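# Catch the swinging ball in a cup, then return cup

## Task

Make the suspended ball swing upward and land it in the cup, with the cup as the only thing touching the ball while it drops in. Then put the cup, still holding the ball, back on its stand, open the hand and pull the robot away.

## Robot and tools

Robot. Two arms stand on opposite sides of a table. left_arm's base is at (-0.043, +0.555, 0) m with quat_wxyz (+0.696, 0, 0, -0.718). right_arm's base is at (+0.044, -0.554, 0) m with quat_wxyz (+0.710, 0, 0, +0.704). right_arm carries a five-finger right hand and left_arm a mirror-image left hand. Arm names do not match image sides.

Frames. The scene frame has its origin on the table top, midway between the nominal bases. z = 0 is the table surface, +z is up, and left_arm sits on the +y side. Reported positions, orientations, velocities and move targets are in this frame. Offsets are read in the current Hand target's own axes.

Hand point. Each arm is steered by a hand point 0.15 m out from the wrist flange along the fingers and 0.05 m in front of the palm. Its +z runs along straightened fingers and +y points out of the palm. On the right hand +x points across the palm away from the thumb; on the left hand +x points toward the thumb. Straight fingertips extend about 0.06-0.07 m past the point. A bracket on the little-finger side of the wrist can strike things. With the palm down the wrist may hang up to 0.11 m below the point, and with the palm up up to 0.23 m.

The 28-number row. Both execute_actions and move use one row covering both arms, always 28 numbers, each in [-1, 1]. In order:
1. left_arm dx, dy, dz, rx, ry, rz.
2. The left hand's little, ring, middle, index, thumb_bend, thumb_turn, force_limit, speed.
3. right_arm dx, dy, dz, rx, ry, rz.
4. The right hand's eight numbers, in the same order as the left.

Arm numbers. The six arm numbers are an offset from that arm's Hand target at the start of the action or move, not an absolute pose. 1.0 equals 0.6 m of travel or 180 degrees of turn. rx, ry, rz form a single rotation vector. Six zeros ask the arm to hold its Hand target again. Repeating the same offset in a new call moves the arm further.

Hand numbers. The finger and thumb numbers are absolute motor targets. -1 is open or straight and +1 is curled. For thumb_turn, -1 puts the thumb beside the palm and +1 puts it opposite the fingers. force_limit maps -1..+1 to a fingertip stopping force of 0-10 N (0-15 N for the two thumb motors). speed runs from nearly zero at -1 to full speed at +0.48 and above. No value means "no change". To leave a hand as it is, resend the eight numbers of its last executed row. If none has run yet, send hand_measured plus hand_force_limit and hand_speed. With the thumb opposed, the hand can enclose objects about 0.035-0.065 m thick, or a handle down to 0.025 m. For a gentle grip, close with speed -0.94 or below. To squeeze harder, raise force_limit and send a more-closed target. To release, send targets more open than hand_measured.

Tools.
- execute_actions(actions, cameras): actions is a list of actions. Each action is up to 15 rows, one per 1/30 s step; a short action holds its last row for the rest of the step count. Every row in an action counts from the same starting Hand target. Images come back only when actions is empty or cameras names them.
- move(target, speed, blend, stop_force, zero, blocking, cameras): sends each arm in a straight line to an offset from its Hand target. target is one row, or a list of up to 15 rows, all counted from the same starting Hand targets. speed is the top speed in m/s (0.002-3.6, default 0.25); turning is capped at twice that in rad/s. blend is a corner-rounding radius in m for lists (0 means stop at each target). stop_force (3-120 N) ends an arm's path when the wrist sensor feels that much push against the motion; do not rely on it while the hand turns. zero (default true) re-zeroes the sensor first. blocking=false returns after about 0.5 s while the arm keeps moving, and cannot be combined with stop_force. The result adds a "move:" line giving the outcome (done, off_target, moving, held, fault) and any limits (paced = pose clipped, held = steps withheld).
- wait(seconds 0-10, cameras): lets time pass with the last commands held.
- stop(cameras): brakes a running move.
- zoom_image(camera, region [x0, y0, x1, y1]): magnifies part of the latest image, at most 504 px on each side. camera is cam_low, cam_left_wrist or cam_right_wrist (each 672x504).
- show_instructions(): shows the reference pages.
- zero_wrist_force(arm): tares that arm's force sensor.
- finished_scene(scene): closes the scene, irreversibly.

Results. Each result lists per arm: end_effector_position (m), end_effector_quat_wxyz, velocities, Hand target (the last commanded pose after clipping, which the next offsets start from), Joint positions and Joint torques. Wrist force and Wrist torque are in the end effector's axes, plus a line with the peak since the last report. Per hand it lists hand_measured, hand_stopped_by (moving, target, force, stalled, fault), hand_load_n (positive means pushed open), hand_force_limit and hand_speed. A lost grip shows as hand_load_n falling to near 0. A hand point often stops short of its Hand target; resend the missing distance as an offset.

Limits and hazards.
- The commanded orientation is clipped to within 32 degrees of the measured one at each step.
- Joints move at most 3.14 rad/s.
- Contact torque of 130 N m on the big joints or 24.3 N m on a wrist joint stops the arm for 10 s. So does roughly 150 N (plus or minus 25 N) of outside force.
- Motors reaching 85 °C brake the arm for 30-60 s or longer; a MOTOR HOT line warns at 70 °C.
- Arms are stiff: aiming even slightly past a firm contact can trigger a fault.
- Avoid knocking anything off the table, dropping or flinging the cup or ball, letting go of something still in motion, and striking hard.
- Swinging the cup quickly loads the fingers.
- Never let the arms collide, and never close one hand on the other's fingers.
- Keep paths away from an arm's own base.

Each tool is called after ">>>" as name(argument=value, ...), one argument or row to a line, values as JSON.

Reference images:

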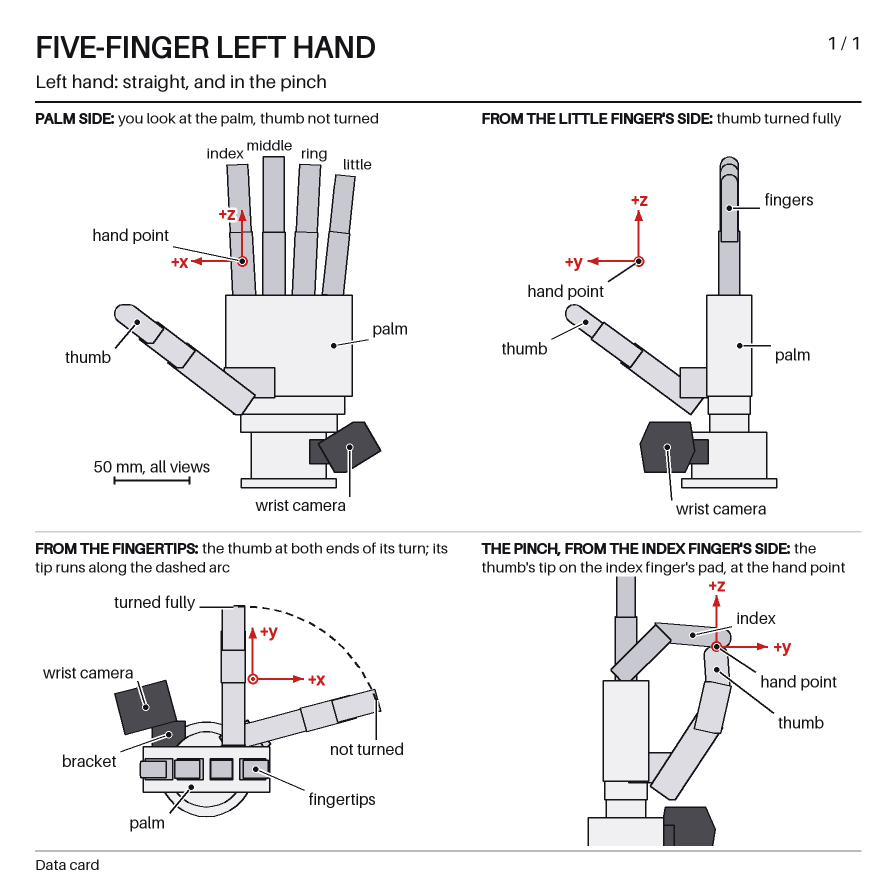

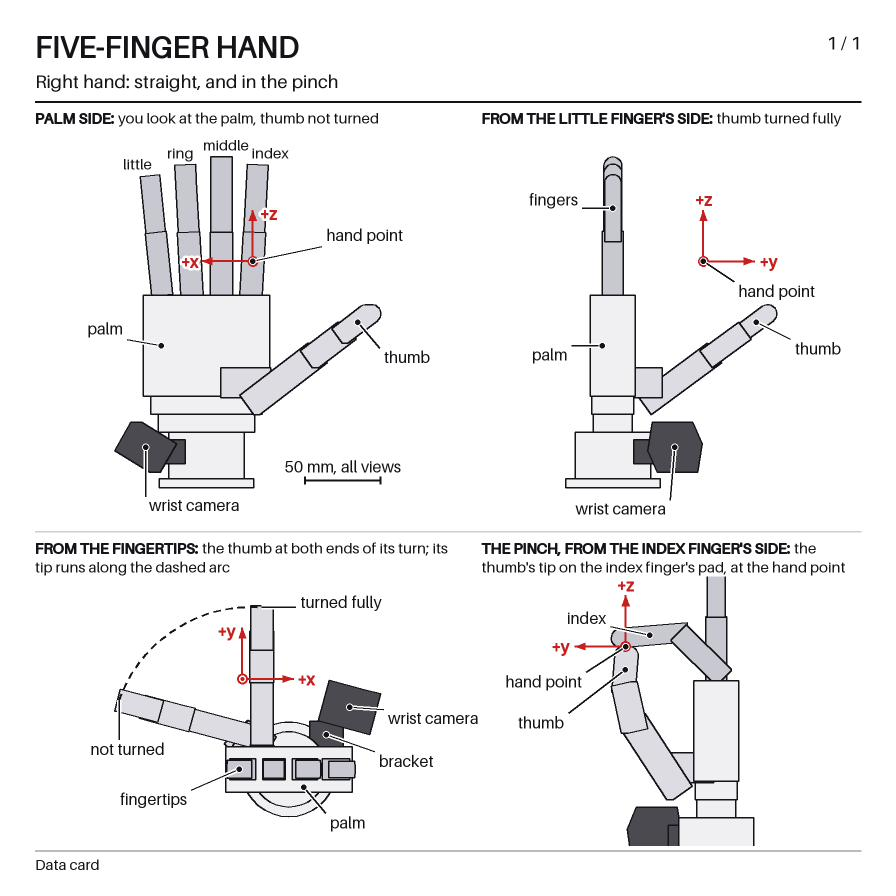

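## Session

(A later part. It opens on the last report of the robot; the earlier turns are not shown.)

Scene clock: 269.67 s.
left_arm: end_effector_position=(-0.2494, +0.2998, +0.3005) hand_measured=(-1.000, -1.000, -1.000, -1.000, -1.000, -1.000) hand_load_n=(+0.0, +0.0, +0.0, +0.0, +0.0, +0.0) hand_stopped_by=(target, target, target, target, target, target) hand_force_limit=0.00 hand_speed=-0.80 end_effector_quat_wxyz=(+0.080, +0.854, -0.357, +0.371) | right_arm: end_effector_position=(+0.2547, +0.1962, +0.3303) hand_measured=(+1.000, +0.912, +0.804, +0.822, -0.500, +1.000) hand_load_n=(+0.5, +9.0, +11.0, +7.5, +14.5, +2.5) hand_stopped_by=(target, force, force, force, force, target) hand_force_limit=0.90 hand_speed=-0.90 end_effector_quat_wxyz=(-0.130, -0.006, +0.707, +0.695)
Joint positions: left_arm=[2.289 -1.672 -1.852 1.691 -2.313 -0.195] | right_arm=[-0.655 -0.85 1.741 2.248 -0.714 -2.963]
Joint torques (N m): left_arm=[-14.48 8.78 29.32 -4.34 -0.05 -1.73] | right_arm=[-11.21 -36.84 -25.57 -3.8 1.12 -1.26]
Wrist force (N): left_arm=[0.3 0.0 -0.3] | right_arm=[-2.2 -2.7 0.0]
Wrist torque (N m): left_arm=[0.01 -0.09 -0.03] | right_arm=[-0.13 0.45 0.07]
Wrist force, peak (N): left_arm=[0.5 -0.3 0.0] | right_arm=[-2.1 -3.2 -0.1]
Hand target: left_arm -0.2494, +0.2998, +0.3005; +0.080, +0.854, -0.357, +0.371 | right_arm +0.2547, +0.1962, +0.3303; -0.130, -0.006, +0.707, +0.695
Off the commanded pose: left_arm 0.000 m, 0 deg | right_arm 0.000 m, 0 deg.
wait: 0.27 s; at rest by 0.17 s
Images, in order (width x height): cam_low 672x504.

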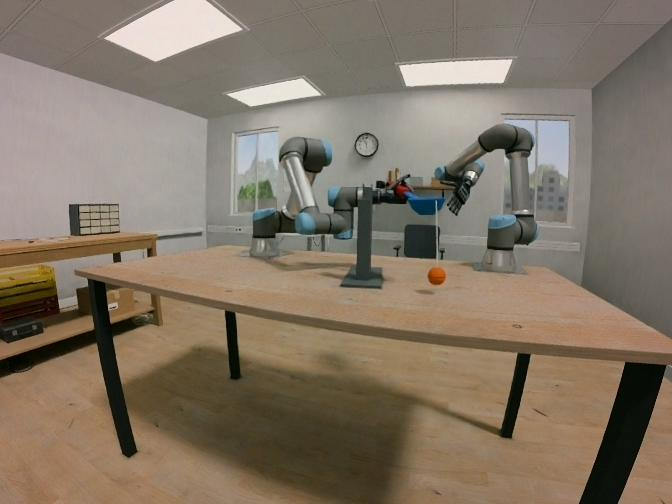

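>>> move(
  target=[0,0,0,0,0,0,-1,-1,-1,-1,-1,-1,0,-0.8,-0.0116,-0.0652,0,0,0,0,1,1,0.99,0.99,0.99,1,0.9,-0.9],
  speed=0.1,
)

>>> wait(
  seconds=1.5,
  cameras=["cam_low"],
)

>>> zoom_image(
  camera="cam_low",
  region=[370, 180, 470, 300],
)

>>> move(
  target=[0,0,0,0,0,0,-1,-1,-1,-1,-1,-1,0,-0.8,0.0038,0.0213,0,0,0,0,1,1,0.99,0.99,0.99,1,0.9,-0.9],
  speed=0.02,
  cameras=["cam_low"],
)

>>> zoom_image(
  camera="cam_low",
  region=[370, 180, 470, 300],
)

>>> wait(
  seconds=0.23,
  cameras=["cam_low"],
)

>>> zoom_image(
  camera="cam_low",
  region=[370, 180, 470, 300],
)

Scene clock: 272.53 s.
left_arm: end_effector_position=(-0.2494, +0.2998, +0.3005) hand_measured=(-1.000, -1.000, -1.000, -1.000, -1.000, -1.000) hand_load_n=(+0.0, +0.0, +0.0, +0.0, +0.0, +0.0) hand_stopped_by=(target, target, target, target, target, target) hand_force_limit=0.00 hand_speed=-0.80 end_effector_quat_wxyz=(+0.080, +0.854, -0.357, +0.371) | right_arm: end_effector_position=(+0.2548, +0.1962, +0.2906) hand_measured=(+1.000, +0.912, +0.804, +0.822, -0.500, +1.000) hand_load_n=(+0.5, +8.5, +11.5, +7.5, +14.5, +2.5) hand_stopped_by=(target, force, force, force, force, target) hand_force_limit=0.90 hand_speed=-0.90 end_effector_quat_wxyz=(-0.130, -0.006, +0.707, +0.695)
Joint positions: left_arm=[2.289 -1.672 -1.852 1.691 -2.313 -0.195] | right_arm=[-0.655 -0.774 1.74 2.174 -0.714 -2.963]
Joint torques (N m): left_arm=[-13.8 9.08 29.67 -4.2 -0.08 -1.73] | right_arm=[6.18 -53.24 -19.3 0.18 -1.71 0.53]
Wrist force (N): left_arm=[0.2 0.1 -0.2] | right_arm=[-2.3 -2.2 -0.1]
Wrist torque (N m): left_arm=[0.02 -0.08 -0.05] | right_arm=[-0.20 0.51 -0.01]
Wrist force, peak (N): left_arm=[0.5 -0.3 -0.2] | right_arm=[-2.3 -4.0 0.0]
Hand target: left_arm -0.2494, +0.2998, +0.3005; +0.080, +0.854, -0.357, +0.371 | right_arm +0.2547, +0.1962, +0.2906; -0.130, -0.006, +0.707, +0.695
Off the commanded pose: left_arm 0.000 m, 0 deg | right_arm 0.000 m, 0 deg.
move: done

Scene clock: 274.03 s.
left_arm: end_effector_position=(-0.2494, +0.2998, +0.3005) hand_measured=(-1.000, -1.000, -1.000, -1.000, -1.000, -1.000) hand_load_n=(+0.0, +0.0, +0.0, +0.0, +0.0, +0.0) hand_stopped_by=(target, target, target, target, target, target) hand_force_limit=0.00 hand_speed=-0.80 end_effector_quat_wxyz=(+0.080, +0.854, -0.357, +0.371) | right_arm: end_effector_position=(+0.2547, +0.1962, +0.2906) hand_measured=(+1.000, +0.912, +0.804, +0.822, -0.500, +1.000) hand_load_n=(+0.5, +8.5, +11.5, +7.5, +14.5, +2.5) hand_stopped_by=(target, force, force, force, force, target) hand_force_limit=0.90 hand_speed=-0.90 end_effector_quat_wxyz=(-0.130, -0.006, +0.707, +0.695)
Joint positions: left_arm=[2.289 -1.672 -1.852 1.691 -2.313 -0.195] | right_arm=[-0.655 -0.774 1.74 2.174 -0.714 -2.963]
Joint torques (N m): left_arm=[-14.13 8.95 30 -4.21 -0.04 -1.79] | right_arm=[8.54 -39.95 -6.64 -3.87 -1.6 0.15]
Wrist force (N): left_arm=[-0.1 -0.2 0.1] | right_arm=[-2.3 -2.8 -0.1]
Wrist torque (N m): left_arm=[-0.05 -0.02 -0.05] | right_arm=[-0.23 0.49 -0.01]
Wrist force, peak (N): left_arm=[0.6 -0.3 -0.2] | right_arm=[-2.4 -3.0 0.2]
Hand target: left_arm -0.2494, +0.2998, +0.3005; +0.080, +0.854, -0.357, +0.371 | right_arm +0.2547, +0.1962, +0.2906; -0.130, -0.006, +0.707, +0.695
Off the commanded pose: left_arm 0.000 m, 0 deg | right_arm 0.000 m, 0 deg.
wait: 1.50 s; at rest by 0.17 s
Images, in order (width x height): cam_low 672x504.

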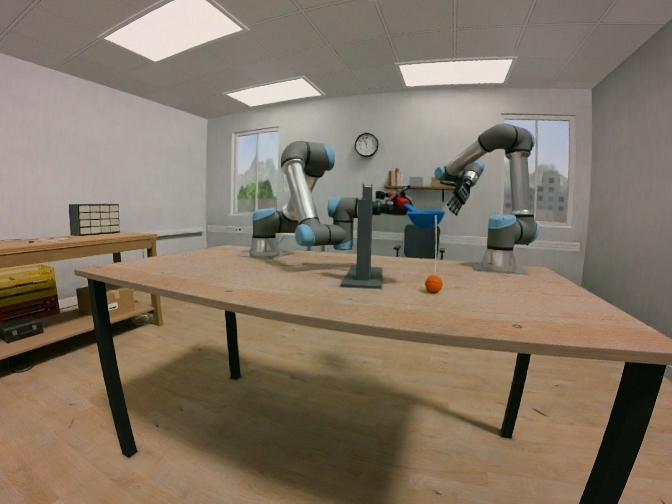

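Scaled by 4.200 from the camera's 672x504 image, which has a finer 960x720 frame.

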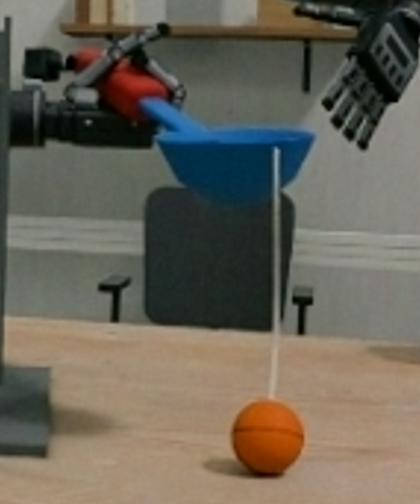

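Scene clock: 274.93 s.
left_arm: end_effector_position=(-0.2494, +0.2998, +0.3005) hand_measured=(-1.000, -1.000, -1.000, -1.000, -1.000, -1.000) hand_load_n=(+0.0, +0.0, +0.0, +0.0, +0.0, +0.0) hand_stopped_by=(target, target, target, target, target, target) hand_force_limit=0.00 hand_speed=-0.80 end_effector_quat_wxyz=(+0.080, +0.854, -0.357, +0.371) | right_arm: end_effector_position=(+0.2547, +0.1962, +0.3037) hand_measured=(+1.000, +0.912, +0.804, +0.822, -0.500, +1.000) hand_load_n=(+0.5, +9.0, +11.0, +7.5, +14.5, +2.5) hand_stopped_by=(target, force, force, force, force, target) hand_force_limit=0.90 hand_speed=-0.90 end_effector_quat_wxyz=(-0.130, -0.006, +0.707, +0.695)
Joint positions: left_arm=[2.289 -1.672 -1.852 1.691 -2.313 -0.195] | right_arm=[-0.655 -0.799 1.742 2.198 -0.714 -2.963]
Joint torques (N m): left_arm=[-13.95 8.98 29.51 -4.25 -0.07 -1.65] | right_arm=[2.76 -38.41 -5.42 -3.87 -0.02 0.07]
Wrist force (N): left_arm=[0.2 0.0 -0.1] | right_arm=[-2.3 -2.5 -0.1]
Wrist torque (N m): left_arm=[0.00 -0.06 -0.04] | right_arm=[-0.19 0.49 0.00]
Wrist force, peak (N): left_arm=[0.4 -0.2 -0.3] | right_arm=[-2.6 -3.0 0.0]
Hand target: left_arm -0.2494, +0.2998, +0.3005; +0.080, +0.854, -0.357, +0.371 | right_arm +0.2547, +0.1962, +0.3035; -0.130, -0.006, +0.707, +0.695
Off the commanded pose: left_arm 0.000 m, 0 deg | right_arm 0.000 m, 0 deg.
move: done
Images, in order (width x height): cam_low 672x504.

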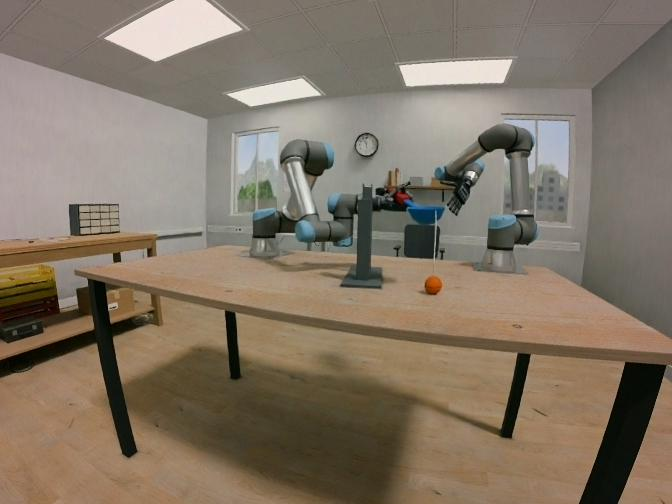

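Scaled by 4.200 from the camera's 672x504 image, which has a finer 960x720 frame.

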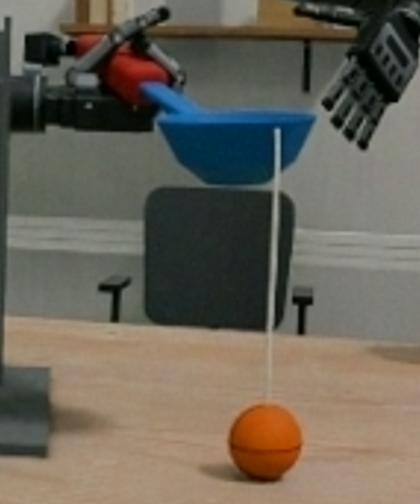

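Scene clock: 275.17 s.
left_arm: end_effector_position=(-0.2494, +0.2998, +0.3005) hand_measured=(-1.000, -1.000, -1.000, -1.000, -1.000, -1.000) hand_load_n=(+0.0, +0.0, +0.0, +0.0, +0.0, +0.0) hand_stopped_by=(target, target, target, target, target, target) hand_force_limit=0.00 hand_speed=-0.80 end_effector_quat_wxyz=(+0.080, +0.854, -0.357, +0.371) | right_arm: end_effector_position=(+0.2547, +0.1962, +0.3036) hand_measured=(+1.000, +0.912, +0.804, +0.822, -0.500, +1.000) hand_load_n=(+0.5, +8.5, +11.0, +8.0, +14.5, +2.0) hand_stopped_by=(target, force, force, force, force, target) hand_force_limit=0.90 hand_speed=-0.90 end_effector_quat_wxyz=(-0.130, -0.006, +0.707, +0.695)
Joint positions: left_arm=[2.289 -1.672 -1.852 1.691 -2.313 -0.195] | right_arm=[-0.655 -0.799 1.742 2.197 -0.714 -2.963]
Joint torques (N m): left_arm=[-13.73 8.56 29.25 -4 -0.06 -1.82] | right_arm=[1.09 -38.36 -6.71 -3.93 0.41 -0.53]
Wrist force (N): left_arm=[0.3 0.0 0.0] | right_arm=[-2.3 -2.6 -0.2]
Wrist torque (N m): left_arm=[-0.01 -0.08 -0.03] | right_arm=[-0.17 0.49 0.01]
Wrist force, peak (N): left_arm=[0.3 -0.2 -0.3] | right_arm=[-2.4 -2.8 0.0]
Hand target: left_arm -0.2494, +0.2998, +0.3005; +0.080, +0.854, -0.357, +0.371 | right_arm +0.2547, +0.1962, +0.3035; -0.130, -0.006, +0.707, +0.695
Off the commanded pose: left_arm 0.000 m, 0 deg | right_arm 0.000 m, 0 deg.
wait: 0.23 s; at rest by 0.17 s
Images, in order (width x height): cam_low 672x504.

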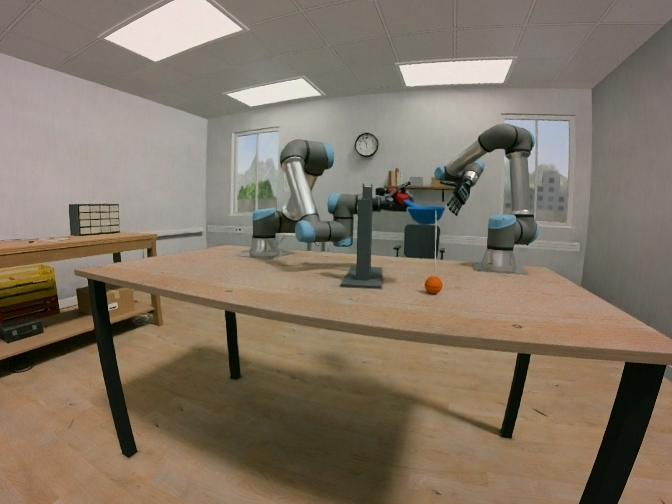

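Scaled by 4.200 from the camera's 672x504 image, which has a finer 960x720 frame.

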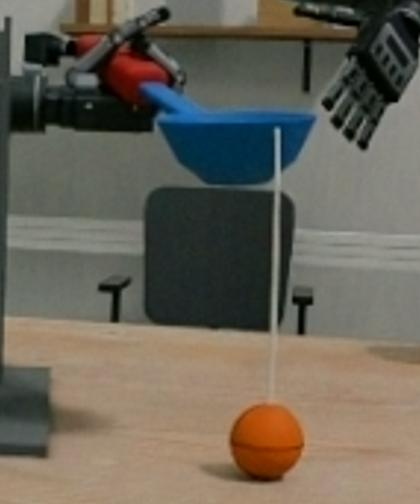

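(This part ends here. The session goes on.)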